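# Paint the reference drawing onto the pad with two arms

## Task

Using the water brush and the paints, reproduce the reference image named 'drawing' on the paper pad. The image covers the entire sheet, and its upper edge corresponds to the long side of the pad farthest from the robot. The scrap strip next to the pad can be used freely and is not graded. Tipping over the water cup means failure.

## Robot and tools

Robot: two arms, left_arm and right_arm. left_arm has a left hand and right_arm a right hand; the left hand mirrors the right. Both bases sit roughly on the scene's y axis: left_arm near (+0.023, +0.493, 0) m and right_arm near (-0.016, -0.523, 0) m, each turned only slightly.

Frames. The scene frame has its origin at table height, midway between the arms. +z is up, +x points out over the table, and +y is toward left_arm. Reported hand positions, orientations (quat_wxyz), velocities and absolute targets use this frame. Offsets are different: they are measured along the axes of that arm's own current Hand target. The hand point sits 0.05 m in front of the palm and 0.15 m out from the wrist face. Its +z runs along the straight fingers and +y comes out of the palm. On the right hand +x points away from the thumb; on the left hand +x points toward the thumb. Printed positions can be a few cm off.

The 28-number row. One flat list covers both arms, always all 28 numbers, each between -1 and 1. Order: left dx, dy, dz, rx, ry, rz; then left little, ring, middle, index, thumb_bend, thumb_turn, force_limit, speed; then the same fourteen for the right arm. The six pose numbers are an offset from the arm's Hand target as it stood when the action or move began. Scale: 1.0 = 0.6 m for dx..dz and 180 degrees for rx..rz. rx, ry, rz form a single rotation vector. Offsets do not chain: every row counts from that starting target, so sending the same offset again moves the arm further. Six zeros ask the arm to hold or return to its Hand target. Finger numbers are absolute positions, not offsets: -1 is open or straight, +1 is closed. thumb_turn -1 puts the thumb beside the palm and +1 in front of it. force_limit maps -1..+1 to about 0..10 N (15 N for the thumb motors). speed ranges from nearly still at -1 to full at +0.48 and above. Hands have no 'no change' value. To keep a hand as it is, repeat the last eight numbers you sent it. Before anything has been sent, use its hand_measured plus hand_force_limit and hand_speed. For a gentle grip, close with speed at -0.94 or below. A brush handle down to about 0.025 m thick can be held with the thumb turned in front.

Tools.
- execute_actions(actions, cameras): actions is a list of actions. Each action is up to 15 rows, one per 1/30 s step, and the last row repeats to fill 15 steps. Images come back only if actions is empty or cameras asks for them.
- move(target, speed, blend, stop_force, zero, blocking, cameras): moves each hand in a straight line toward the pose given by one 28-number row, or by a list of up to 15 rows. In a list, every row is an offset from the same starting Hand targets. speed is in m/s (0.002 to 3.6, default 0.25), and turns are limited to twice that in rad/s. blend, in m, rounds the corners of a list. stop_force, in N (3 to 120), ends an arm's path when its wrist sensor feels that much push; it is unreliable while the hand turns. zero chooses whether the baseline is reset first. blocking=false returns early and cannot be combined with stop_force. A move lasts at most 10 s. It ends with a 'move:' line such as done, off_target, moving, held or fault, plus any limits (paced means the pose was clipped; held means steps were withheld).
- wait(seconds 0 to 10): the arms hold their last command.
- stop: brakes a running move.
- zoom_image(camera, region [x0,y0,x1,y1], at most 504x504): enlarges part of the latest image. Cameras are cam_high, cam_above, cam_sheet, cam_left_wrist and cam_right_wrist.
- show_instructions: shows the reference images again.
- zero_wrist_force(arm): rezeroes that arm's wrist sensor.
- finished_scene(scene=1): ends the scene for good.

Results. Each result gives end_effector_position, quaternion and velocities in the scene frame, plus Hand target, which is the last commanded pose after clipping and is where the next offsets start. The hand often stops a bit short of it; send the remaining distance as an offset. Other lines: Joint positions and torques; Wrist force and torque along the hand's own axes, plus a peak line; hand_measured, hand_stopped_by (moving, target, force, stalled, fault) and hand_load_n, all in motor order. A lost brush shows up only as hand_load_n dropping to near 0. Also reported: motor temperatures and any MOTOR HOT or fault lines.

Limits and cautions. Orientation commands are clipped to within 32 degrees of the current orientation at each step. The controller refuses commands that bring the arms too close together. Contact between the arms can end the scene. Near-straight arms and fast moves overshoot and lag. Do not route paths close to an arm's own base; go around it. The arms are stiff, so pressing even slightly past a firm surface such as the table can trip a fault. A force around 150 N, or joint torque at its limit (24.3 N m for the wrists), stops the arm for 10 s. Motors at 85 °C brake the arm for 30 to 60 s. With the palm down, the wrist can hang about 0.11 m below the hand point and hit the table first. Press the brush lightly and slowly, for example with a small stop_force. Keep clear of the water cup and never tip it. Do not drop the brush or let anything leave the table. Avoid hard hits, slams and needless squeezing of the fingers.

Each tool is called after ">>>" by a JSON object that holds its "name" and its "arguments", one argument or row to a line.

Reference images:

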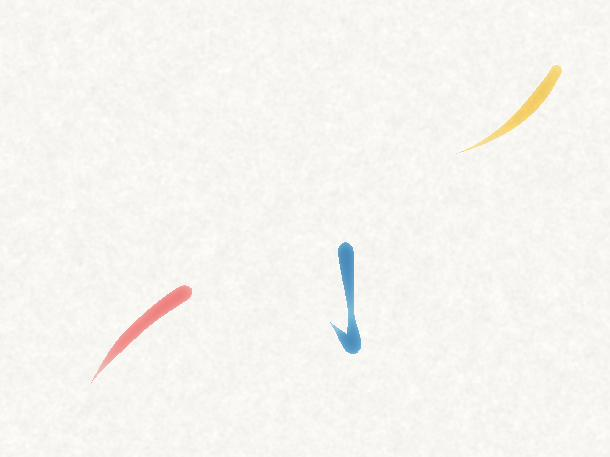

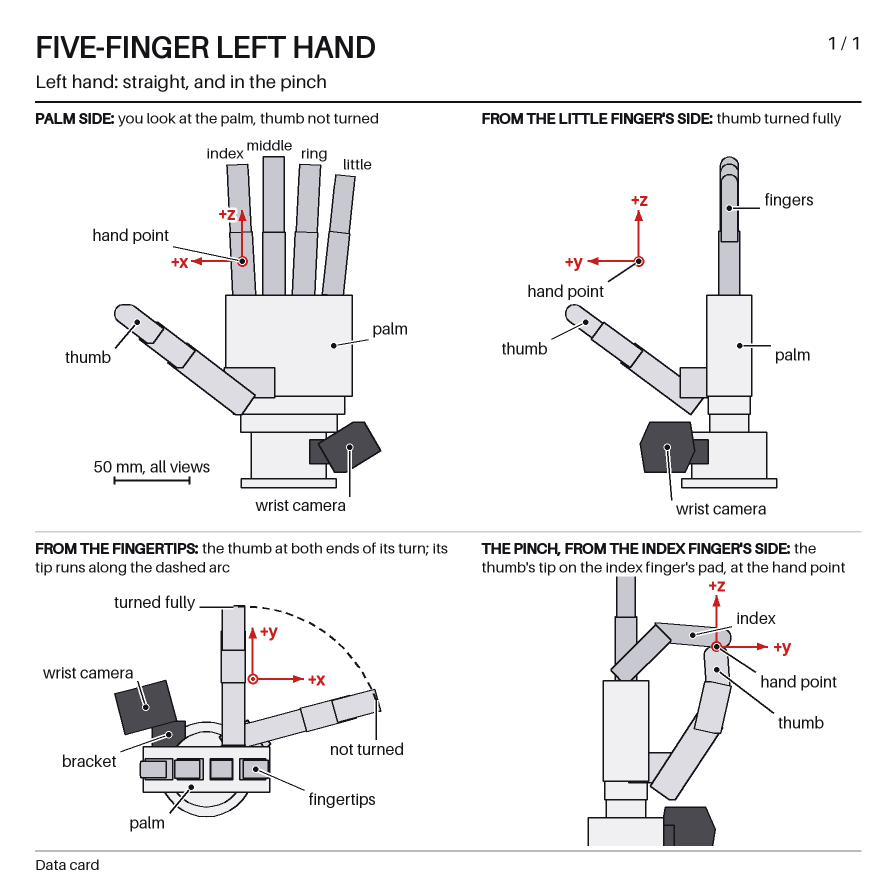

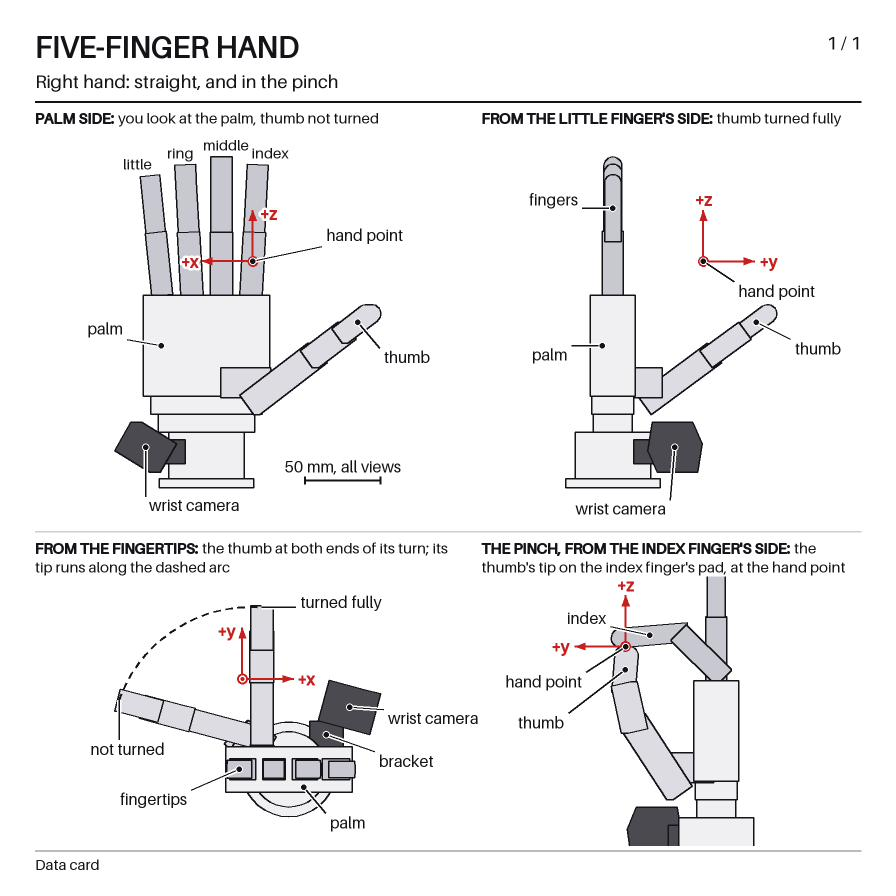

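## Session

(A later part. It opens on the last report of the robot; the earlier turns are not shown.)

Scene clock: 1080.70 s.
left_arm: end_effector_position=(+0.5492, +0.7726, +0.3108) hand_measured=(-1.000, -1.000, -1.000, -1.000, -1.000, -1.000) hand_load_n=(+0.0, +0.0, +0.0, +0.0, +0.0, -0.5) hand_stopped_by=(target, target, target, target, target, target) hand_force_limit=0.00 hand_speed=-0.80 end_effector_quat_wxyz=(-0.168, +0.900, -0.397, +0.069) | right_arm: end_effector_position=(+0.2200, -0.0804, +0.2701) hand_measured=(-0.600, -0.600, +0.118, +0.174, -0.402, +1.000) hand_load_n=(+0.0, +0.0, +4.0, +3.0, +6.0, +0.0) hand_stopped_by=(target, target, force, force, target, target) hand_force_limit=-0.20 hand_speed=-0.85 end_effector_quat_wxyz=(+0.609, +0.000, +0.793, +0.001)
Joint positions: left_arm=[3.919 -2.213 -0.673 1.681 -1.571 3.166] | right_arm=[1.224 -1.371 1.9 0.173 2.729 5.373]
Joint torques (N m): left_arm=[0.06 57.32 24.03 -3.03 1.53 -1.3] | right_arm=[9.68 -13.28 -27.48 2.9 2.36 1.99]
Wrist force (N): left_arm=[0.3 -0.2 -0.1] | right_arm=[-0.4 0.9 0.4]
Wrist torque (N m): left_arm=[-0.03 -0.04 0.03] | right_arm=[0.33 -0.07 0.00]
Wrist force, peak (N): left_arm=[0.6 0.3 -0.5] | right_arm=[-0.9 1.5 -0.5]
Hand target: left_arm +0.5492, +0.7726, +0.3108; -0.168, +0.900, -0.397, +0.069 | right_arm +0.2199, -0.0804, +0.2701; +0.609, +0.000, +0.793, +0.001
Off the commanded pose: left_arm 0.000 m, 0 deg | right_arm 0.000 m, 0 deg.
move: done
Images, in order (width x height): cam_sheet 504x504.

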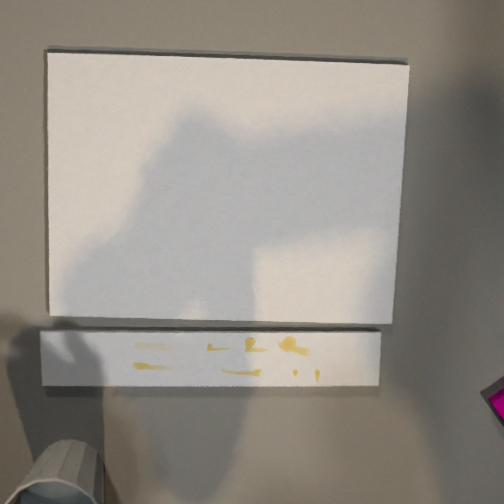

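>>> {"name": "move", "arguments": {
  "target": [
    [0,0,0,0,0,0,-1,-1,-1,-1,-1,-1,0,-0.8,0.12042,-0.19933,0.32898,0,0,0,-0.6,-0.6,0.35,0.35,-0.4,1,-0.2,-0.85],
    [0,0,0,0,0,0,-1,-1,-1,-1,-1,-1,0,-0.8,0.16673,-0.19933,0.33725,0,0,0,-0.6,-0.6,0.35,0.35,-0.4,1,-0.2,-0.85]
  ],
  "speed": [0.25,0.06]
}}

Scene clock: 1109.17 s.
left_arm: end_effector_position=(+0.5492, +0.7726, +0.3108) hand_measured=(-1.000, -1.000, -1.000, -1.000, -1.000, -1.000) hand_load_n=(+0.0, +0.0, +0.0, +0.0, +0.0, +0.0) hand_stopped_by=(target, target, target, target, target, target) hand_force_limit=0.00 hand_speed=-0.80 end_effector_quat_wxyz=(-0.168, +0.900, -0.397, +0.069) | right_arm: end_effector_position=(+0.3897, -0.1995, +0.1210) hand_measured=(-0.600, -0.600, +0.118, +0.174, -0.402, +1.000) hand_load_n=(+0.0, +0.0, +4.5, +3.0, +6.0, +0.0) hand_stopped_by=(target, target, force, force, target, target) hand_force_limit=-0.20 hand_speed=-0.85 end_effector_quat_wxyz=(+0.609, +0.000, +0.793, +0.001)
Joint positions: left_arm=[3.919 -2.213 -0.673 1.681 -1.571 3.166] | right_arm=[0.558 -1.358 2.344 -0.676 2.132 4.883]
Joint torques (N m): left_arm=[0.08 57.83 24.33 -3 1.56 -1.15] | right_arm=[8.86 -9.52 -1.67 -2.02 1.83 -1.13]
Wrist force (N): left_arm=[0.3 -0.2 -0.4] | right_arm=[-0.5 0.8 0.5]
Wrist torque (N m): left_arm=[0.00 -0.05 0.02] | right_arm=[0.30 -0.09 -0.01]
Wrist force, peak (N): left_arm=[0.3 -0.6 -0.6] | right_arm=[-0.6 1.5 -0.7]
Hand target: left_arm +0.5492, +0.7726, +0.3108; -0.168, +0.900, -0.397, +0.069 | right_arm +0.3897, -0.1995, +0.1209; +0.609, +0.000, +0.793, +0.001
Off the commanded pose: left_arm 0.000 m, 0 deg | right_arm 0.000 m, 0 deg.
move: done

>>> {"name": "move", "arguments": {
  "target": [
    [0,0,0,0,0,0,-1,-1,-1,-1,-1,-1,0,-0.8,-0.03059,0,-0.0082,0,0,0,-0.6,-0.6,0.35,0.35,-0.4,1,-0.2,-0.85],
    [0,0,0,0,0,0,-1,-1,-1,-1,-1,-1,0,-0.8,-0.03141,-0.03,-0.00514,0,0,0,-0.6,-0.6,0.35,0.35,-0.4,1,-0.2,-0.85],
    [0,0,0,0,0,0,-1,-1,-1,-1,-1,-1,0,-0.8,-0.00082,-0.03,0.00306,0,0,0,-0.6,-0.6,0.35,0.35,-0.4,1,-0.2,-0.85],
    [0,0,0,0,0,0,-1,-1,-1,-1,-1,-1,0,-0.8,-0.03141,-0.03,-0.00514,0,0,0,-0.6,-0.6,0.35,0.35,-0.4,1,-0.2,-0.85]
  ],
  "speed": [0.06,0.06,0.06,0.06]
}}

>>> {"name": "move", "arguments": {
  "target": [0,0,0,0,0,0,-1,-1,-1,-1,-1,-1,0,-0.8,-0.13424,0.2288,-0.33359,0,0,0,-0.6,-0.6,0.35,0.35,-0.4,1,-0.2,-0.85],
  "speed": 0.25,
  "cameras": ["cam_sheet"]
}}

>>> {"name": "zoom_image", "arguments": {
  "camera": "cam_sheet",
  "region": [270, 325, 390, 395]
}}

Scene clock: 1121.20 s.
left_arm: end_effector_position=(+0.5492, +0.7726, +0.3108) hand_measured=(-1.000, -1.000, -1.000, -1.000, -1.000, -1.000) hand_load_n=(+0.0, +0.0, +0.0, +0.0, +0.0, +0.0) hand_stopped_by=(target, target, target, target, target, target) hand_force_limit=0.00 hand_speed=-0.80 end_effector_quat_wxyz=(-0.168, +0.900, -0.397, +0.069) | right_arm: end_effector_position=(+0.3916, -0.2176, +0.1399) hand_measured=(-0.600, -0.600, +0.118, +0.174, -0.402, +1.000) hand_load_n=(+0.0, +0.0, +4.0, +3.0, +6.0, +0.0) hand_stopped_by=(target, target, force, force, target, target) hand_force_limit=-0.20 hand_speed=-0.85 end_effector_quat_wxyz=(+0.609, +0.000, +0.793, +0.001)
Joint positions: left_arm=[3.919 -2.213 -0.673 1.681 -1.571 3.166] | right_arm=[0.497 -1.443 2.371 -0.628 2.073 4.862]
Joint torques (N m): left_arm=[0.72 57.15 23.87 -2.95 1.49 -1.33] | right_arm=[-9.24 -32.63 -23.97 1.16 -1.23 1.52]
Wrist force (N): left_arm=[0.4 -0.1 -0.2] | right_arm=[-0.5 0.8 0.4]
Wrist torque (N m): left_arm=[0.00 -0.06 0.03] | right_arm=[0.29 -0.09 0.09]
Wrist force, peak (N): left_arm=[0.6 0.0 -0.6] | right_arm=[-1.1 0.9 0.4]
Hand target: left_arm +0.5492, +0.7726, +0.3108; -0.168, +0.900, -0.397, +0.069 | right_arm +0.3916, -0.2176, +0.1399; +0.609, +0.000, +0.793, +0.001
Off the commanded pose: left_arm 0.000 m, 0 deg | right_arm 0.000 m, 0 deg.
move: done

Scene clock: 1123.10 s.
left_arm: end_effector_position=(+0.5492, +0.7726, +0.3108) hand_measured=(-1.000, -1.000, -1.000, -1.000, -1.000, -1.000) hand_load_n=(+0.0, +0.0, +0.0, +0.0, +0.0, -0.5) hand_stopped_by=(target, target, target, target, target, target) hand_force_limit=0.00 hand_speed=-0.80 end_effector_quat_wxyz=(-0.168, +0.900, -0.397, +0.069) | right_arm: end_effector_position=(+0.2189, -0.0807, +0.2697) hand_measured=(-0.600, -0.600, +0.118, +0.174, -0.402, +1.000) hand_load_n=(+0.0, +0.0, +4.5, +3.5, +6.0, +0.0) hand_stopped_by=(target, target, force, force, target, target) hand_force_limit=-0.20 hand_speed=-0.85 end_effector_quat_wxyz=(+0.609, +0.000, +0.793, +0.001)
Joint positions: left_arm=[3.919 -2.213 -0.673 1.681 -1.571 3.166] | right_arm=[1.226 -1.37 1.9 0.175 2.731 5.377]
Joint torques (N m): left_arm=[0.42 57.44 24.41 -3.08 1.47 -1.15] | right_arm=[8.28 -13.92 -28.21 3 2.5 1.72]
Wrist force (N): left_arm=[0.4 0.2 -0.3] | right_arm=[-0.5 1.0 0.5]
Wrist torque (N m): left_arm=[0.05 -0.06 0.01] | right_arm=[0.34 -0.06 0.00]
Wrist force, peak (N): left_arm=[0.3 0.1 -0.8] | right_arm=[-0.9 1.6 -0.5]
Hand target: left_arm +0.5492, +0.7726, +0.3108; -0.168, +0.900, -0.397, +0.069 | right_arm +0.2189, -0.0807, +0.2697; +0.609, +0.000, +0.793, +0.001
Off the commanded pose: left_arm 0.000 m, 0 deg | right_arm 0.000 m, 0 deg.
move: done
Images, in order (width x height): cam_sheet 504x504.

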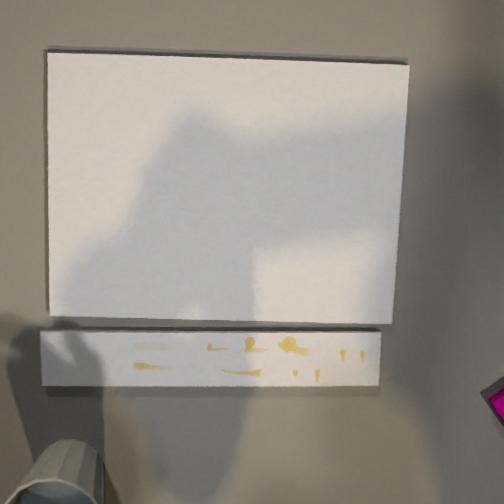

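Scaled by 4.200 from the camera's 504x504 image, which has a finer 720x720 frame.

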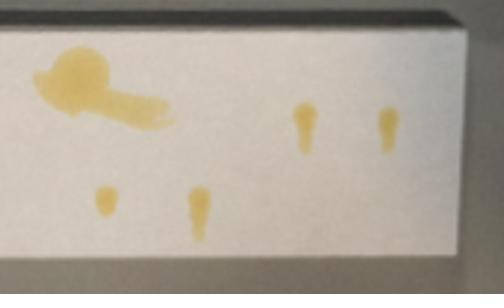

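>>> {"name": "move", "arguments": {
  "target": [
    [0,0,0,0,0,0,-1,-1,-1,-1,-1,-1,0,-0.8,-0.00963,0.2065,0.0359,0,0,0,-0.6,-0.6,0.35,0.35,-0.4,1,-0.2,-0.85],
    [0,0,0,0,0,0,-1,-1,-1,-1,-1,-1,0,-0.8,0.15089,0.2065,0.07894,0,0,0,-0.6,-0.6,0.35,0.35,-0.4,1,-0.2,-0.85],
    [0,0,0,0,0,0,-1,-1,-1,-1,-1,-1,0,-0.8,0.15089,0.1965,0.07894,0,0,0,-0.6,-0.6,0.35,0.35,-0.4,1,-0.2,-0.85],
    [0,0,0,0,0,0,-1,-1,-1,-1,-1,-1,0,-0.8,0.15089,0.2065,0.07894,0,0,0,-0.6,-0.6,0.35,0.35,-0.4,1,-0.2,-0.85],
    [0,0,0,0,0,0,-1,-1,-1,-1,-1,-1,0,-0.8,-0.00963,0.2065,0.0359,0,0,0,-0.6,-0.6,0.35,0.35,-0.4,1,-0.2,-0.85]
  ],
  "speed": [0.25,0.12,0.03,0.03,0.15]
}}

>>> {"name": "move", "arguments": {
  "target": [
    [0,0,0,0,0,0,-1,-1,-1,-1,-1,-1,0,-0.8,-0.0092,0.28233,0.03429,0,0,0,-0.6,-0.6,0.35,0.35,-0.4,1,-0.2,-0.85],
    [0,0,0,0,0,0,-1,-1,-1,-1,-1,-1,0,-0.8,0.19978,0.28233,0.09033,0,0,0,-0.6,-0.6,0.35,0.35,-0.4,1,-0.2,-0.85]
  ],
  "speed": [0.25,0.15],
  "cameras": ["cam_high"]
}}

>>> {"name": "zoom_image", "arguments": {
  "camera": "cam_high",
  "region": [325, 210, 355, 240]
}}

Scene clock: 1209.60 s.
left_arm: end_effector_position=(+0.5492, +0.7726, +0.3108) hand_measured=(-1.000, -1.000, -1.000, -1.000, -1.000, -1.000) hand_load_n=(+0.0, +0.0, +0.0, +0.0, +0.0, -0.5) hand_stopped_by=(target, target, target, target, target, target) hand_force_limit=0.00 hand_speed=-0.80 end_effector_quat_wxyz=(-0.168, +0.900, -0.397, +0.069) | right_arm: end_effector_position=(+0.2411, +0.0432, +0.2699) hand_measured=(-0.600, -0.600, +0.118, +0.174, -0.402, +1.000) hand_load_n=(+0.0, +0.0, +4.5, +3.0, +6.0, -0.5) hand_stopped_by=(target, target, force, force, target, target) hand_force_limit=-0.20 hand_speed=-0.85 end_effector_quat_wxyz=(+0.609, +0.000, +0.793, +0.001)
Joint positions: left_arm=[3.919 -2.213 -0.673 1.681 -1.571 3.166] | right_arm=[1.263 -1.082 1.505 0.341 2.758 5.44]
Joint torques (N m): left_arm=[0.62 57.5 23.61 -2.93 1.5 -1.19] | right_arm=[9.53 -52.44 -29.71 2.97 2.39 2.11]
Wrist force (N): left_arm=[0.4 0.0 -0.3] | right_arm=[-0.6 0.9 0.4]
Wrist torque (N m): left_arm=[0.02 -0.05 0.02] | right_arm=[0.33 -0.06 -0.01]
Wrist force, peak (N): left_arm=[0.6 0.0 -0.6] | right_arm=[-0.6 2.1 0.7]
Hand target: left_arm +0.5492, +0.7726, +0.3108; -0.168, +0.900, -0.397, +0.069 | right_arm +0.2411, +0.0432, +0.2699; +0.609, +0.000, +0.793, +0.001
Off the commanded pose: left_arm 0.000 m, 0 deg | right_arm 0.000 m, 0 deg.
move: done

Scene clock: 1212.40 s.
left_arm: end_effector_position=(+0.5492, +0.7726, +0.3108) hand_measured=(-1.000, -1.000, -1.000, -1.000, -1.000, -1.000) hand_load_n=(+0.0, +0.0, +0.0, +0.0, +0.0, +0.0) hand_stopped_by=(target, target, target, target, target, target) hand_force_limit=0.00 hand_speed=-0.80 end_effector_quat_wxyz=(-0.168, +0.900, -0.397, +0.069) | right_arm: end_effector_position=(+0.2621, +0.2129, +0.1403) hand_measured=(-0.600, -0.600, +0.118, +0.174, -0.402, +1.000) hand_load_n=(+0.0, +0.0, +4.5, +3.5, +6.0, +0.0) hand_stopped_by=(target, target, force, force, target, target) hand_force_limit=-0.20 hand_speed=-0.85 end_effector_quat_wxyz=(+0.609, +0.000, +0.793, +0.001)
Joint positions: left_arm=[3.919 -2.213 -0.673 1.681 -1.571 3.166] | right_arm=[1.303 -0.522 0.868 0.495 2.787 5.522]
Joint torques (N m): left_arm=[0.39 57.56 23.62 -3.02 1.41 -1.24] | right_arm=[-8.86 -47.2 -7.32 -0.07 -0.24 -1.88]
Wrist force (N): left_arm=[0.2 0.0 -0.3] | right_arm=[-0.3 0.9 0.4]
Wrist torque (N m): left_arm=[0.02 -0.02 0.01] | right_arm=[0.31 -0.10 0.13]
Wrist force, peak (N): left_arm=[0.6 -0.1 -0.6] | right_arm=[-0.5 2.0 0.7]
Hand target: left_arm +0.5492, +0.7726, +0.3108; -0.168, +0.900, -0.397, +0.069 | right_arm +0.2621, +0.2129, +0.1403; +0.609, +0.000, +0.793, +0.001
Off the commanded pose: left_arm 0.000 m, 0 deg | right_arm 0.000 m, 0 deg.
move: done
Images, in order (width x height): cam_high 504x504.

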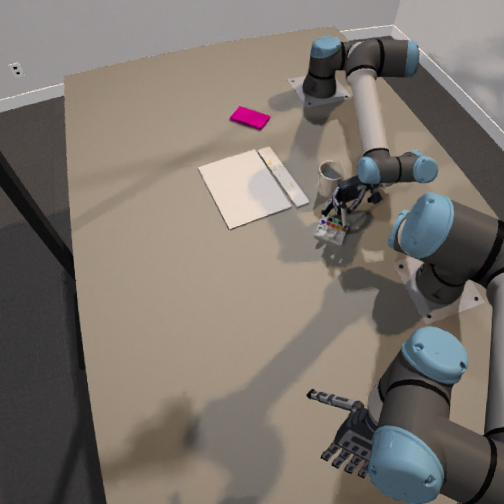

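Scaled by 16.800 from the camera's 504x504 image, which has a finer 720x720 frame.

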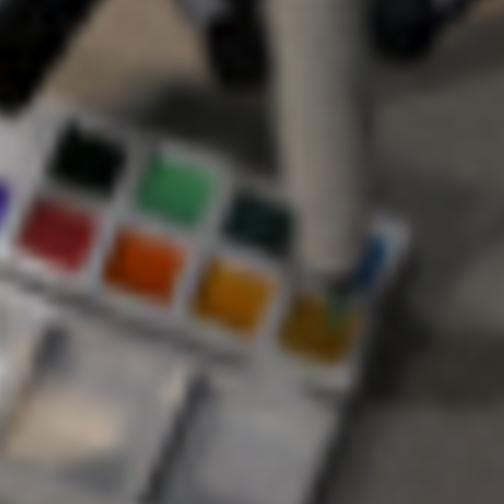

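>>> {"name": "move", "arguments": {
  "target": [
    [0,0,0,0,0,0,-1,-1,-1,-1,-1,-1,0,-0.8,0.0169,0,0.00971,0,0,0,-0.6,-0.6,0.35,0.35,-0.4,1,-0.2,-0.85],
    [0,0,0,0,0,0,-1,-1,-1,-1,-1,-1,0,-0.8,0.02494,0.005,0.01187,0,0,0,-0.6,-0.6,0.35,0.35,-0.4,1,-0.2,-0.85],
    [0,0,0,0,0,0,-1,-1,-1,-1,-1,-1,0,-0.8,0.0258,0,0.00865,0,0,0,-0.6,-0.6,0.35,0.35,-0.4,1,-0.2,-0.85],
    [0,0,0,0,0,0,-1,-1,-1,-1,-1,-1,0,-0.8,0.02494,-0.005,0.01187,0,0,0,-0.6,-0.6,0.35,0.35,-0.4,1,-0.2,-0.85],
    [0,0,0,0,0,0,-1,-1,-1,-1,-1,-1,0,-0.8,0.02408,0,0.01509,0,0,0,-0.6,-0.6,0.35,0.35,-0.4,1,-0.2,-0.85],
    [0,0,0,0,0,0,-1,-1,-1,-1,-1,-1,0,-0.8,0.02494,0.005,0.01187,0,0,0,-0.6,-0.6,0.35,0.35,-0.4,1,-0.2,-0.85],
    [0,0,0,0,0,0,-1,-1,-1,-1,-1,-1,0,-0.8,0.0258,0,0.00865,0,0,0,-0.6,-0.6,0.35,0.35,-0.4,1,-0.2,-0.85],
    [0,0,0,0,0,0,-1,-1,-1,-1,-1,-1,0,-0.8,0.02494,-0.005,0.01187,0,0,0,-0.6,-0.6,0.35,0.35,-0.4,1,-0.2,-0.85],
    [0,0,0,0,0,0,-1,-1,-1,-1,-1,-1,0,-0.8,0.02408,0,0.01509,0,0,0,-0.6,-0.6,0.35,0.35,-0.4,1,-0.2,-0.85],
    [0,0,0,0,0,0,-1,-1,-1,-1,-1,-1,0,-0.8,0.02494,0.005,0.01187,0,0,0,-0.6,-0.6,0.35,0.35,-0.4,1,-0.2,-0.85],
    [0,0,0,0,0,0,-1,-1,-1,-1,-1,-1,0,-0.8,0.02494,0,0.01187,0,0,0,-0.6,-0.6,0.35,0.35,-0.4,1,-0.2,-0.85],
    [0,0,0,0,0,0,-1,-1,-1,-1,-1,-1,0,-0.8,-0.1462,0,-0.03402,0,0,0,-0.6,-0.6,0.35,0.35,-0.4,1,-0.2,-0.85]
  ],
  "speed": [0.03,0.02,0.02,0.02,0.02,0.02,0.02,0.02,0.02,0.02,0.02,0.1],
  "blend": 0.0005
}}

Scene clock: 1229.83 s.
left_arm: end_effector_position=(+0.5492, +0.7726, +0.3108) hand_measured=(-1.000, -1.000, -1.000, -1.000, -1.000, -1.000) hand_load_n=(+0.0, +0.0, +0.0, +0.0, +0.0, +0.0) hand_stopped_by=(target, target, target, target, target, target) hand_force_limit=0.00 hand_speed=-0.80 end_effector_quat_wxyz=(-0.168, +0.900, -0.397, +0.069) | right_arm: end_effector_position=(+0.2652, +0.2127, +0.2304) hand_measured=(-0.600, -0.600, +0.118, +0.174, -0.402, +1.000) hand_load_n=(+0.0, +0.0, +4.5, +3.0, +6.0, +0.0) hand_stopped_by=(target, target, force, force, target, target) hand_force_limit=-0.20 hand_speed=-0.85 end_effector_quat_wxyz=(+0.609, +0.000, +0.793, +0.001)
Joint positions: left_arm=[3.919 -2.213 -0.673 1.681 -1.571 3.166] | right_arm=[1.299 -0.6 0.779 0.651 2.784 5.512]
Joint torques (N m): left_arm=[0.84 57.47 24 -3.09 1.47 -1.17] | right_arm=[8.14 -46.08 -31.07 3.18 2.53 2.04]
Wrist force (N): left_arm=[0.2 0.1 -0.3] | right_arm=[-0.1 0.8 0.8]
Wrist torque (N m): left_arm=[0.03 -0.03 0.01] | right_arm=[0.29 -0.14 0.02]
Wrist force, peak (N): left_arm=[0.5 0.0 -0.8] | right_arm=[-1.0 0.9 0.6]
Hand target: left_arm +0.5492, +0.7726, +0.3108; -0.168, +0.900, -0.397, +0.069 | right_arm +0.2651, +0.2127, +0.2303; +0.609, +0.000, +0.793, +0.001
Off the commanded pose: left_arm 0.000 m, 0 deg | right_arm 0.000 m, 0 deg.
move: done

>>> {"name": "move", "arguments": {
  "target": [
    [0,0,0,0,0,0,-1,-1,-1,-1,-1,-1,0,-0.8,-0.04887,-0.73202,0.18225,0,0,0,-0.6,-0.6,0.35,0.35,-0.4,1,-0.2,-0.85],
    [0,0,0,0,0,0,-1,-1,-1,-1,-1,-1,0,-0.8,0.09651,-0.73202,0.22123,0,0,0,-0.6,-0.6,0.35,0.35,-0.4,1,-0.2,-0.85],
    [0,0,0,0,0,0,-1,-1,-1,-1,-1,-1,0,-0.8,0.13032,-0.73202,0.2303,0,0,0,-0.6,-0.6,0.35,0.35,-0.4,1,-0.2,-0.85],
    [0,0,0,0,0,0,-1,-1,-1,-1,-1,-1,0,-0.8,0.13378,-0.71401,0.21742,0,0,0,-0.6,-0.6,0.35,0.35,-0.4,1,-0.2,-0.85],
    [0,0,0,0,0,0,-1,-1,-1,-1,-1,-1,0,-0.8,0.12431,-0.69585,0.20125,0,0,0,-0.6,-0.6,0.35,0.35,-0.4,1,-0.2,-0.85],
    [0,0,0,0,0,0,-1,-1,-1,-1,-1,-1,0,-0.8,0.10338,-0.69585,0.19563,0,0,0,-0.6,-0.6,0.35,0.35,-0.4,1,-0.2,-0.85],
    [0,0,0,0,0,0,-1,-1,-1,-1,-1,-1,0,-0.8,-0.04445,-0.48784,-0.08975,0,0,0,-0.6,-0.6,0.35,0.35,-0.4,1,-0.2,-0.85]
  ],
  "speed": [0.3,0.12,0.05,0.01,0.01,0.06,0.3],
  "blend": [0,0,0.0003,0.0003,0.0003,0,0],
  "cameras": ["cam_sheet"]
}}

>>> {"name": "zoom_image", "arguments": {
  "camera": "cam_sheet",
  "region": [290, 325, 390, 395]
}}

Scene clock: 1247.40 s.
left_arm: end_effector_position=(+0.5492, +0.7726, +0.3108) hand_measured=(-1.000, -1.000, -1.000, -1.000, -1.000, -1.000) hand_load_n=(+0.0, +0.0, +0.0, +0.0, +0.5, +0.0) hand_stopped_by=(target, target, target, target, target, target) hand_force_limit=0.00 hand_speed=-0.80 end_effector_quat_wxyz=(-0.168, +0.900, -0.397, +0.069) | right_arm: end_effector_position=(+0.2204, -0.0801, +0.2696) hand_measured=(-0.600, -0.600, +0.118, +0.174, -0.402, +1.000) hand_load_n=(+0.0, +0.0, +4.5, +3.5, +6.0, -0.5) hand_stopped_by=(target, target, force, force, target, target) hand_force_limit=-0.20 hand_speed=-0.85 end_effector_quat_wxyz=(+0.609, +0.000, +0.793, +0.001)
Joint positions: left_arm=[3.919 -2.213 -0.673 1.681 -1.571 3.166] | right_arm=[1.223 -1.37 1.9 0.17 2.728 5.371]
Joint torques (N m): left_arm=[-0.38 57.11 23.84 -3.08 1.47 -1.05] | right_arm=[9.37 -14.54 -27.98 2.87 2.37 1.98]
Wrist force (N): left_arm=[0.2 0.0 -0.5] | right_arm=[-0.5 1.0 0.4]
Wrist torque (N m): left_arm=[0.03 -0.03 0.01] | right_arm=[0.35 -0.05 0.00]
Wrist force, peak (N): left_arm=[0.5 0.0 -0.9] | right_arm=[-0.1 2.5 0.3]
Hand target: left_arm +0.5492, +0.7726, +0.3108; -0.168, +0.900, -0.397, +0.069 | right_arm +0.2204, -0.0801, +0.2696; +0.609, +0.000, +0.793, +0.001
Off the commanded pose: left_arm 0.000 m, 0 deg | right_arm 0.000 m, 0 deg.
move: done
Images, in order (width x height): cam_sheet 504x504.

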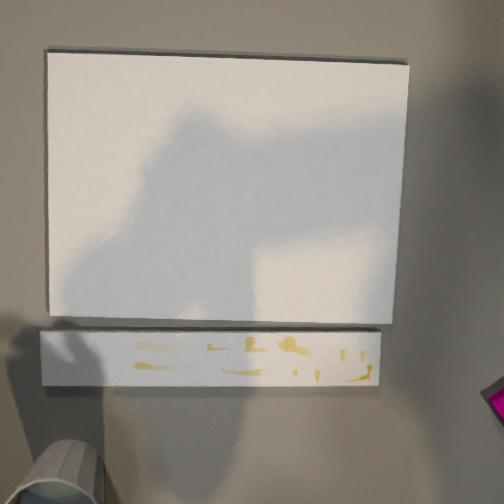

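Scaled by 5.040 from the camera's 504x504 image, which has a finer 720x720 frame.

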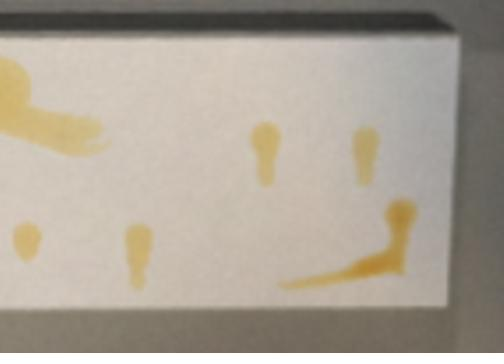

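>>> {"name": "move", "arguments": {
  "target": [
    [0,0,0,0,0,0,-1,-1,-1,-1,-1,-1,0,-0.8,0.15345,0.001,0.26187,0,0,0,-0.6,-0.6,0.35,0.35,-0.4,1,-0.2,-0.85],
    [0,0,0,0,0,0,-1,-1,-1,-1,-1,-1,0,-0.8,0.17438,0.001,0.26748,0,0,0,-0.6,-0.6,0.35,0.35,-0.4,1,-0.2,-0.85],
    [0,0,0,0,0,0,-1,-1,-1,-1,-1,-1,0,-0.8,0.1772,-0.00667,0.30844,0,0,0,-0.6,-0.6,0.35,0.35,-0.4,1,-0.2,-0.85],
    [0,0,0,0,0,0,-1,-1,-1,-1,-1,-1,0,-0.8,0.14339,-0.00667,0.29938,0,0,0,-0.6,-0.6,0.35,0.35,-0.4,1,-0.2,-0.85],
    [0,0,0,0,0,0,-1,-1,-1,-1,-1,-1,0,-0.8,0,0,0,0,0,0,-0.6,-0.6,0.35,0.35,-0.4,1,-0.2,-0.85]
  ],
  "speed": [0.25,0.04,0.015,0.04,0.3],
  "blend": [0,0.0003,0.0003,0,0],
  "cameras": ["cam_sheet"]
}}

>>> {"name": "zoom_image", "arguments": {
  "camera": "cam_sheet",
  "region": [180, 330, 250, 390]
}}

Scene clock: 1288.33 s.
left_arm: end_effector_position=(+0.5492, +0.7726, +0.3108) hand_measured=(-1.000, -1.000, -1.000, -1.000, -1.000, -1.000) hand_load_n=(+0.0, +0.0, +0.0, +0.0, -0.5, +0.0) hand_stopped_by=(target, target, target, target, target, target) hand_force_limit=0.00 hand_speed=-0.80 end_effector_quat_wxyz=(-0.168, +0.900, -0.397, +0.069) | right_arm: end_effector_position=(+0.2204, -0.0801, +0.2696) hand_measured=(-0.600, -0.600, +0.118, +0.174, -0.402, +1.000) hand_load_n=(+0.0, +0.0, +4.5, +3.0, +6.0, +0.0) hand_stopped_by=(target, target, force, force, target, target) hand_force_limit=-0.20 hand_speed=-0.85 end_effector_quat_wxyz=(+0.609, +0.000, +0.793, +0.001)
Joint positions: left_arm=[3.919 -2.213 -0.673 1.681 -1.571 3.166] | right_arm=[1.223 -1.37 1.9 0.17 2.728 5.371]
Joint torques (N m): left_arm=[0.51 56.87 24.09 -3 1.52 -1.08] | right_arm=[8.78 -14.23 -28.23 2.9 2.3 2.09]
Wrist force (N): left_arm=[0.4 0.1 -0.5] | right_arm=[-0.4 0.9 0.3]
Wrist torque (N m): left_arm=[0.04 -0.07 0.02] | right_arm=[0.34 -0.07 0.01]
Wrist force, peak (N): left_arm=[0.5 0.3 -0.7] | right_arm=[-0.1 0.9 1.6]
Hand target: left_arm +0.5492, +0.7726, +0.3108; -0.168, +0.900, -0.397, +0.069 | right_arm +0.2204, -0.0801, +0.2696; +0.609, +0.000, +0.793, +0.001
Off the commanded pose: left_arm 0.000 m, 0 deg | right_arm 0.000 m, 0 deg.
move: done
Images, in order (width x height): cam_sheet 504x504.

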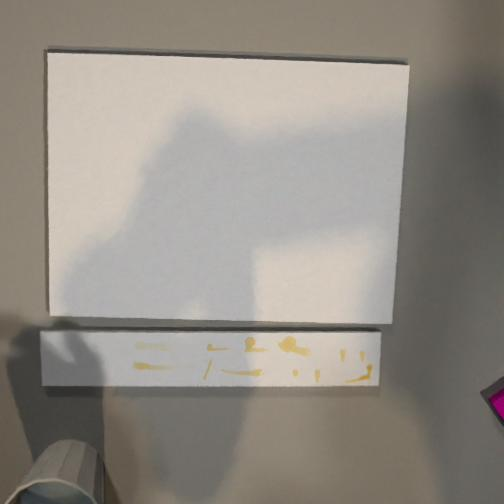

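Scaled by 7.200 from the camera's 504x504 image, which has a finer 720x720 frame.

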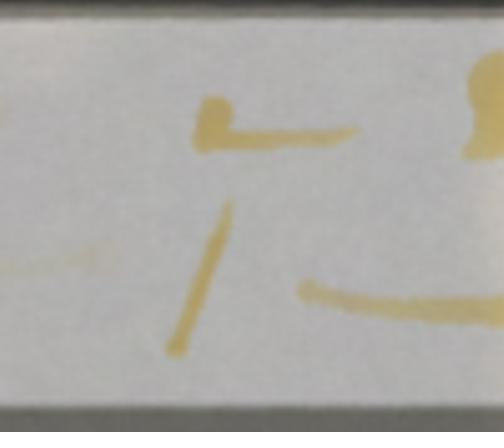

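>>> {"name": "show_instructions", "arguments": {

}}

Reference images for this scene: drawing, FIVE-FINGER LEFT HAND page 1, FIVE-FINGER HAND page 1.

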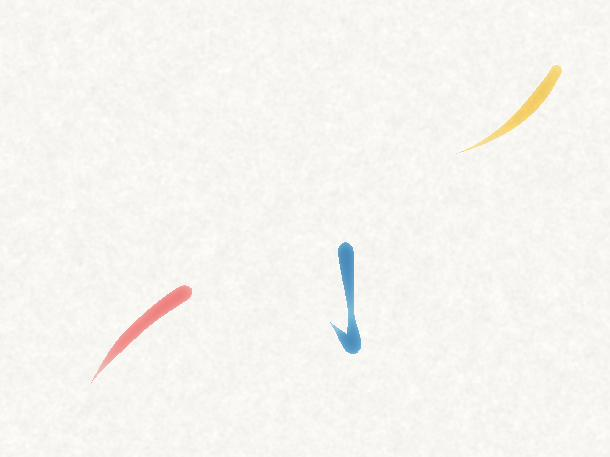

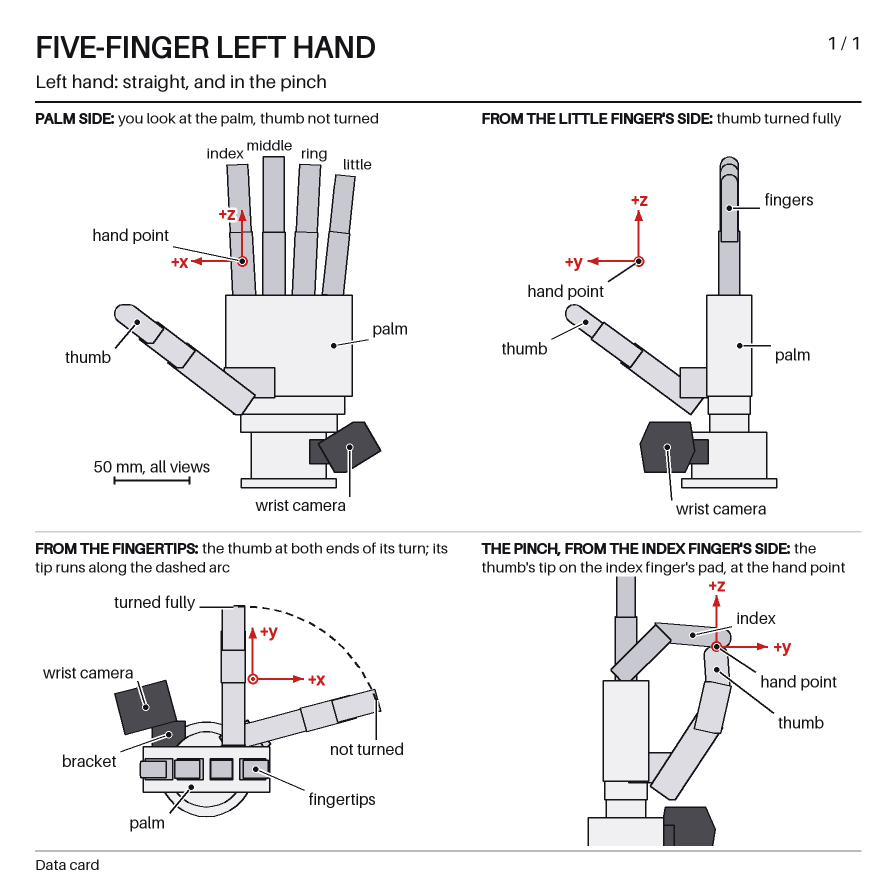

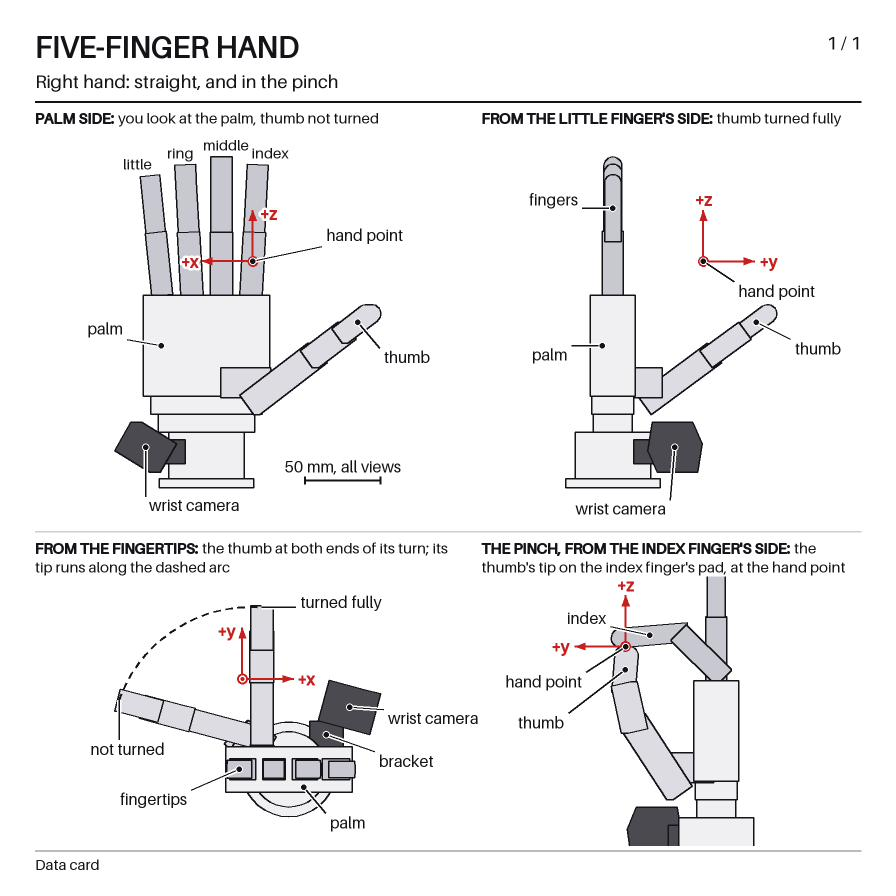

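>>> {"name": "move", "arguments": {
  "target": [
    [0,0,0,0,0,0,-1,-1,-1,-1,-1,-1,0,-0.8,-0.1476,-0.11184,0.55046,0,0,0,-0.6,-0.6,0.35,0.35,-0.4,1,-0.2,-0.85],
    [0,0,0,0,0,0,-1,-1,-1,-1,-1,-1,0,-0.8,0.04496,-0.11184,0.60209,0,0,0,-0.6,-0.6,0.35,0.35,-0.4,1,-0.2,-0.85]
  ],
  "speed": [0.25,0.12],
  "cameras": ["cam_high","cam_sheet"]
}}

Scene clock: 1325.20 s.
left_arm: end_effector_position=(+0.5492, +0.7726, +0.3108) hand_measured=(-1.000, -1.000, -1.000, -1.000, -1.000, -1.000) hand_load_n=(+0.0, +0.0, +0.0, +0.0, +0.0, +0.0) hand_stopped_by=(target, target, target, target, target, target) hand_force_limit=0.00 hand_speed=-0.80 end_effector_quat_wxyz=(-0.168, +0.900, -0.397, +0.069) | right_arm: end_effector_position=(+0.5625, -0.1466, +0.1500) hand_measured=(-0.600, -0.600, +0.118, +0.174, -0.402, +1.000) hand_load_n=(+0.0, +0.0, +4.5, +3.5, +6.0, +0.0) hand_stopped_by=(target, target, force, force, target, target) hand_force_limit=-0.20 hand_speed=-0.85 end_effector_quat_wxyz=(+0.609, +0.000, +0.793, +0.001)
Joint positions: left_arm=[3.919 -2.213 -0.673 1.681 -1.571 3.166] | right_arm=[0.443 -1.137 1.888 -0.46 2.021 4.844]
Joint torques (N m): left_arm=[0.25 57.64 24.26 -2.88 1.43 -1.19] | right_arm=[7.24 -21.99 -5.38 -2.09 -0.81 -1.92]
Wrist force (N): left_arm=[0.3 0.1 -0.4] | right_arm=[-0.5 1.0 0.5]
Wrist torque (N m): left_arm=[0.03 -0.05 0.01] | right_arm=[0.33 -0.09 0.10]
Wrist force, peak (N): left_arm=[0.3 0.0 -0.9] | right_arm=[-0.8 0.6 1.6]
Hand target: left_arm +0.5492, +0.7726, +0.3108; -0.168, +0.900, -0.397, +0.069 | right_arm +0.5625, -0.1466, +0.1499; +0.609, +0.000, +0.793, +0.001
Off the commanded pose: left_arm 0.000 m, 0 deg | right_arm 0.000 m, 0 deg.
move: done
Images, in order (width x height): cam_high 504x504, cam_sheet 504x504.

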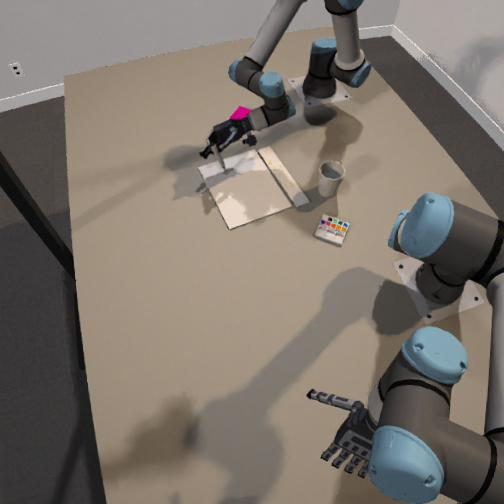

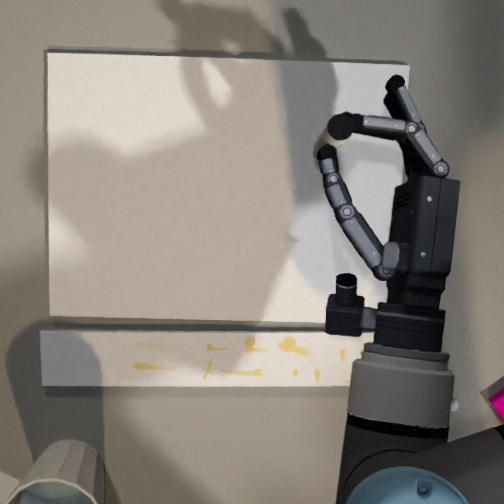

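>>> {"name": "zoom_image", "arguments": {
  "camera": "cam_high",
  "region": [190, 130, 260, 190]
}}

Scaled by 7.200 from the camera's 504x504 image, which has a finer 720x720 frame.

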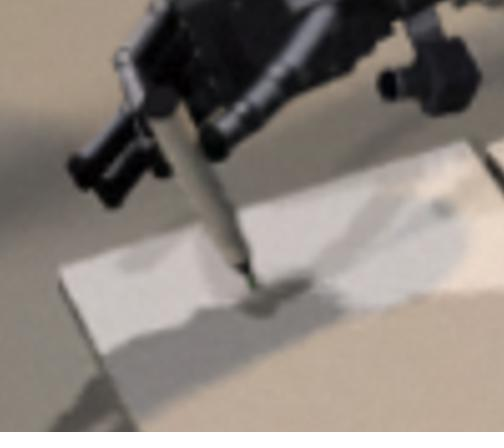

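>>> {"name": "move", "arguments": {
  "target": [
    [0,0,0,0,0,0,-1,-1,-1,-1,-1,-1,0,-0.8,0.03052,-0.001,0.00784,0,0,0,-0.6,-0.6,0.35,0.35,-0.4,1,-0.2,-0.85],
    [0,0,0,0,0,0,-1,-1,-1,-1,-1,-1,0,-0.8,0.03646,-0.01033,0.01271,0,0,0,-0.6,-0.6,0.35,0.35,-0.4,1,-0.2,-0.85],
    [0,0,0,0,0,0,-1,-1,-1,-1,-1,-1,0,-0.8,0.0369,-0.02317,0.01748,0,0,0,-0.6,-0.6,0.35,0.35,-0.4,1,-0.2,-0.85],
    [0,0,0,0,0,0,-1,-1,-1,-1,-1,-1,0,-0.8,0.03664,-0.03533,0.02363,0,0,0,-0.6,-0.6,0.35,0.35,-0.4,1,-0.2,-0.85],
    [0,0,0,0,0,0,-1,-1,-1,-1,-1,-1,0,-0.8,0.03523,-0.047,0.03206,0,0,0,-0.6,-0.6,0.35,0.35,-0.4,1,-0.2,-0.85],
    [0,0,0,0,0,0,-1,-1,-1,-1,-1,-1,0,-0.8,0.03213,-0.05867,0.04365,0,0,0,-0.6,-0.6,0.35,0.35,-0.4,1,-0.2,-0.85],
    [0,0,0,0,0,0,-1,-1,-1,-1,-1,-1,0,-0.8,0.0291,-0.06767,0.05492,0,0,0,-0.6,-0.6,0.35,0.35,-0.4,1,-0.2,-0.85],
    [0,0,0,0,0,0,-1,-1,-1,-1,-1,-1,0,-0.8,0.0266,-0.07433,0.06426,0,0,0,-0.6,-0.6,0.35,0.35,-0.4,1,-0.2,-0.85],
    [0,0,0,0,0,0,-1,-1,-1,-1,-1,-1,0,-0.8,0.02341,-0.08083,0.07618,0,0,0,-0.6,-0.6,0.35,0.35,-0.4,1,-0.2,-0.85],
    [0,0,0,0,0,0,-1,-1,-1,-1,-1,-1,0,-0.8,0.02051,-0.08567,0.08696,0,0,0,-0.6,-0.6,0.35,0.35,-0.4,1,-0.2,-0.85],
    [0,0,0,0,0,0,-1,-1,-1,-1,-1,-1,0,-0.8,-0.01249,-0.08567,0.07811,0,0,0,-0.6,-0.6,0.35,0.35,-0.4,1,-0.2,-0.85],
    [0,0,0,0,0,0,-1,-1,-1,-1,-1,-1,0,-0.8,-0.04504,0.11083,-0.60245,0,0,0,-0.6,-0.6,0.35,0.35,-0.4,1,-0.2,-0.85]
  ],
  "speed": [0.04,0.02,0.02,0.02,0.02,0.02,0.02,0.02,0.02,0.02,0.04,0.3],
  "blend": [0,0.0007,0.0007,0.0007,0.0007,0.0007,0.0007,0.0007,0.0007,0.0003,0,0],
  "cameras": ["cam_sheet"]
}}

>>> {"name": "zoom_image", "arguments": {
  "camera": "cam_sheet",
  "region": [310, 60, 410, 160]
}}

Scene clock: 1356.83 s.
left_arm: end_effector_position=(+0.5492, +0.7726, +0.3108) hand_measured=(-1.000, -1.000, -1.000, -1.000, -1.000, -1.000) hand_load_n=(+0.0, +0.0, +0.0, +0.0, +0.0, +0.0) hand_stopped_by=(target, target, target, target, target, target) hand_force_limit=0.00 hand_speed=-0.80 end_effector_quat_wxyz=(-0.168, +0.900, -0.397, +0.069) | right_arm: end_effector_position=(+0.2202, -0.0807, +0.2697) hand_measured=(-0.600, -0.600, +0.118, +0.174, -0.402, +1.000) hand_load_n=(+0.0, +0.0, +4.0, +3.0, +6.0, -0.5) hand_stopped_by=(target, target, force, force, target, target) hand_force_limit=-0.20 hand_speed=-0.85 end_effector_quat_wxyz=(+0.609, +0.000, +0.793, +0.001)
Joint positions: left_arm=[3.919 -2.213 -0.673 1.681 -1.571 3.166] | right_arm=[1.223 -1.371 1.901 0.17 2.728 5.371]
Joint torques (N m): left_arm=[0.16 56.56 24.48 -2.84 1.46 -1.25] | right_arm=[8.62 -13.7 -29.27 2.9 2.46 1.87]
Wrist force (N): left_arm=[0.4 0.0 -0.6] | right_arm=[-0.4 0.9 0.6]
Wrist torque (N m): left_arm=[0.04 -0.07 0.02] | right_arm=[0.32 -0.07 0.01]
Wrist force, peak (N): left_arm=[0.6 0.1 -0.8] | right_arm=[-0.8 0.3 1.8]
Hand target: left_arm +0.5492, +0.7726, +0.3108; -0.168, +0.900, -0.397, +0.069 | right_arm +0.2202, -0.0807, +0.2697; +0.609, +0.000, +0.793, +0.001
Off the commanded pose: left_arm 0.000 m, 0 deg | right_arm 0.000 m, 0 deg.
move: done
Images, in order (width x height): cam_sheet 504x504.

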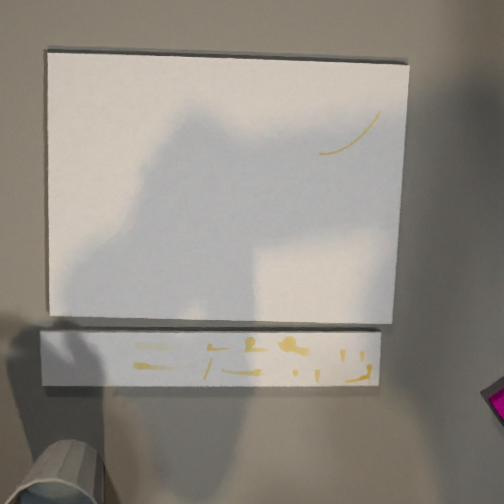

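Scaled by 5.040 from the camera's 504x504 image, which has a finer 720x720 frame.

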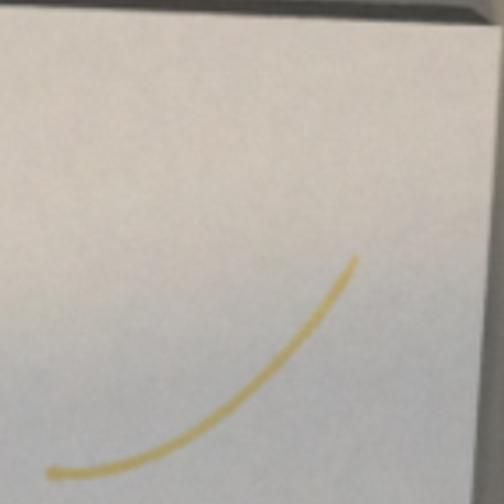

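>>> {"name": "move", "arguments": {
  "target": [
    [0,0,0,0,0,0,-1,-1,-1,-1,-1,-1,0,-0.8,-0.15014,-0.1055,0.55996,0,0,0,-0.6,-0.6,0.35,0.35,-0.4,1,-0.2,-0.85],
    [0,0,0,0,0,0,-1,-1,-1,-1,-1,-1,0,-0.8,0.04258,-0.1055,0.61163,0,0,0,-0.6,-0.6,0.35,0.35,-0.4,1,-0.2,-0.85]
  ],
  "speed": [0.3,0.15]
}}

>>> {"name": "move", "arguments": {
  "target": [
    [0,0,0,0,0,0,-1,-1,-1,-1,-1,-1,0,-0.8,0.03285,0.0005,0.00621,0,0,0,-0.6,-0.6,0.35,0.35,-0.4,1,-0.2,-0.85],
    [0,0,0,0,0,0,-1,-1,-1,-1,-1,-1,0,-0.8,0.03828,-0.00733,0.01043,0,0,0,-0.6,-0.6,0.35,0.35,-0.4,1,-0.2,-0.85],
    [0,0,0,0,0,0,-1,-1,-1,-1,-1,-1,0,-0.8,0.03807,-0.02017,0.01504,0,0,0,-0.6,-0.6,0.35,0.35,-0.4,1,-0.2,-0.85],
    [0,0,0,0,0,0,-1,-1,-1,-1,-1,-1,0,-0.8,0.0383,-0.03233,0.02131,0,0,0,-0.6,-0.6,0.35,0.35,-0.4,1,-0.2,-0.85],
    [0,0,0,0,0,0,-1,-1,-1,-1,-1,-1,0,-0.8,0.0369,-0.044,0.02974,0,0,0,-0.6,-0.6,0.35,0.35,-0.4,1,-0.2,-0.85],
    [0,0,0,0,0,0,-1,-1,-1,-1,-1,-1,0,-0.8,0.03427,-0.05567,0.04146,0,0,0,-0.6,-0.6,0.35,0.35,-0.4,1,-0.2,-0.85],
    [0,0,0,0,0,0,-1,-1,-1,-1,-1,-1,0,-0.8,0.03125,-0.06467,0.05273,0,0,0,-0.6,-0.6,0.35,0.35,-0.4,1,-0.2,-0.85],
    [0,0,0,0,0,0,-1,-1,-1,-1,-1,-1,0,-0.8,0.02874,-0.07133,0.06207,0,0,0,-0.6,-0.6,0.35,0.35,-0.4,1,-0.2,-0.85],
    [0,0,0,0,0,0,-1,-1,-1,-1,-1,-1,0,-0.8,0.02555,-0.07783,0.07398,0,0,0,-0.6,-0.6,0.35,0.35,-0.4,1,-0.2,-0.85],
    [0,0,0,0,0,0,-1,-1,-1,-1,-1,-1,0,-0.8,0.02218,-0.0835,0.08654,0,0,0,-0.6,-0.6,0.35,0.35,-0.4,1,-0.2,-0.85],
    [0,0,0,0,0,0,-1,-1,-1,-1,-1,-1,0,-0.8,-0.01211,-0.0835,0.07735,0,0,0,-0.6,-0.6,0.35,0.35,-0.4,1,-0.2,-0.85],
    [0,0,0,0,0,0,-1,-1,-1,-1,-1,-1,0,-0.8,-0.01661,-0.01,-0.25987,0,0,0,-0.6,-0.6,0.35,0.35,-0.4,1,-0.2,-0.85]
  ],
  "speed": [0.04,0.02,0.02,0.02,0.02,0.02,0.02,0.02,0.02,0.02,0.04,0.3],
  "blend": [0,0.0007,0.0007,0.0007,0.0007,0.0007,0.0007,0.0007,0.0007,0.0003,0,0],
  "cameras": ["cam_sheet"]
}}

>>> {"name": "zoom_image", "arguments": {
  "camera": "cam_sheet",
  "region": [310, 60, 410, 160]
}}

Scene clock: 1425.03 s.
left_arm: end_effector_position=(+0.5492, +0.7726, +0.3108) hand_measured=(-1.000, -1.000, -1.000, -1.000, -1.000, -1.000) hand_load_n=(+0.0, +0.0, +0.0, +0.0, +0.0, +0.0) hand_stopped_by=(target, target, target, target, target, target) hand_force_limit=0.00 hand_speed=-0.80 end_effector_quat_wxyz=(-0.168, +0.900, -0.397, +0.069) | right_arm: end_effector_position=(+0.5681, -0.1434, +0.1500) hand_measured=(-0.600, -0.600, +0.118, +0.174, -0.402, +1.000) hand_load_n=(+0.0, +0.0, +4.0, +3.0, +6.0, +0.0) hand_stopped_by=(target, target, force, force, target, target) hand_force_limit=-0.20 hand_speed=-0.85 end_effector_quat_wxyz=(+0.609, +0.000, +0.793, +0.001)
Joint positions: left_arm=[3.919 -2.213 -0.673 1.681 -1.571 3.166] | right_arm=[0.444 -1.125 1.869 -0.452 2.022 4.844]
Joint torques (N m): left_arm=[0.05 56.78 24.06 -2.77 1.4 -1.29] | right_arm=[5.49 -23.91 -4.24 -2.3 -1.06 -1.79]
Wrist force (N): left_arm=[0.6 -0.2 -0.5] | right_arm=[-0.7 1.0 0.6]
Wrist torque (N m): left_arm=[0.00 -0.09 0.04] | right_arm=[0.32 -0.06 0.08]
Wrist force, peak (N): left_arm=[0.7 -0.1 -0.6] | right_arm=[-0.9 0.5 1.9]
Hand target: left_arm +0.5492, +0.7726, +0.3108; -0.168, +0.900, -0.397, +0.069 | right_arm +0.5682, -0.1434, +0.1500; +0.609, +0.000, +0.793, +0.001
Off the commanded pose: left_arm 0.000 m, 0 deg | right_arm 0.000 m, 0 deg.
move: done

Scene clock: 1431.70 s.
left_arm: end_effector_position=(+0.5492, +0.7726, +0.3108) hand_measured=(-1.000, -1.000, -1.000, -1.000, -1.000, -1.000) hand_load_n=(+0.0, +0.0, +0.0, +0.0, +0.0, +0.0) hand_stopped_by=(target, target, target, target, target, target) hand_force_limit=0.00 hand_speed=-0.80 end_effector_quat_wxyz=(-0.168, +0.900, -0.397, +0.069) | right_arm: end_effector_position=(+0.4202, -0.1497, +0.1999) hand_measured=(-0.600, -0.600, +0.118, +0.174, -0.402, +1.000) hand_load_n=(+0.0, +0.0, +4.0, +3.0, +6.0, +0.0) hand_stopped_by=(target, target, force, force, target, target) hand_force_limit=-0.20 hand_speed=-0.85 end_effector_quat_wxyz=(+0.609, +0.000, +0.793, +0.001)
Joint positions: left_arm=[3.919 -2.213 -0.673 1.681 -1.571 3.166] | right_arm=[0.632 -1.403 2.101 -0.372 2.202 4.911]
Joint torques (N m): left_arm=[0.29 57.57 24.86 -2.75 1.55 -1.19] | right_arm=[9.09 -37.23 -7 1.24 1.86 2.02]
Wrist force (N): left_arm=[0.2 -0.2 -0.5] | right_arm=[-0.5 1.1 0.3]
Wrist torque (N m): left_arm=[0.01 -0.04 0.02] | right_arm=[0.35 -0.08 0.00]
Wrist force, peak (N): left_arm=[0.6 0.2 -0.7] | right_arm=[-0.7 0.6 1.9]
Hand target: left_arm +0.5492, +0.7726, +0.3108; -0.168, +0.900, -0.397, +0.069 | right_arm +0.4201, -0.1496, +0.1999; +0.609, +0.000, +0.793, +0.001
Off the commanded pose: left_arm 0.000 m, 0 deg | right_arm 0.000 m, 0 deg.
move: done
Images, in order (width x height): cam_sheet 504x504.

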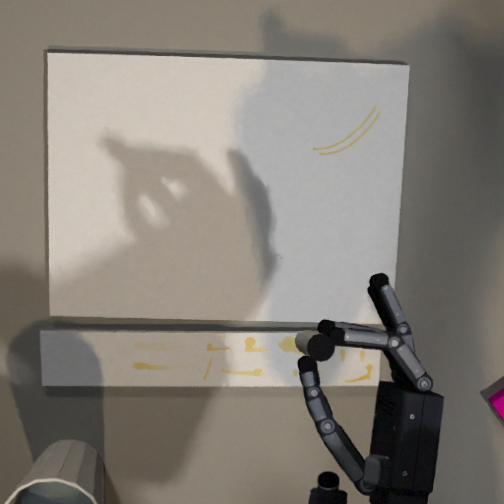

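Scaled by 5.040 from the camera's 504x504 image, which has a finer 720x720 frame.

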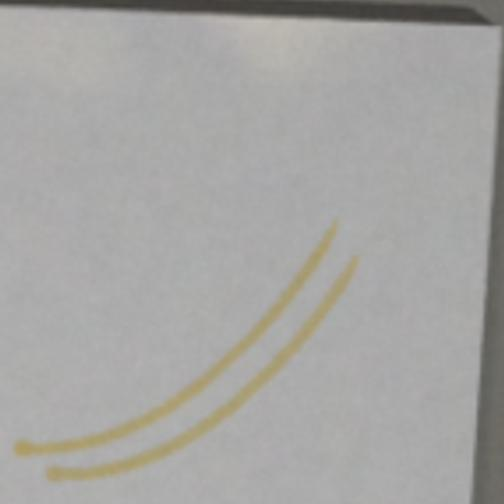

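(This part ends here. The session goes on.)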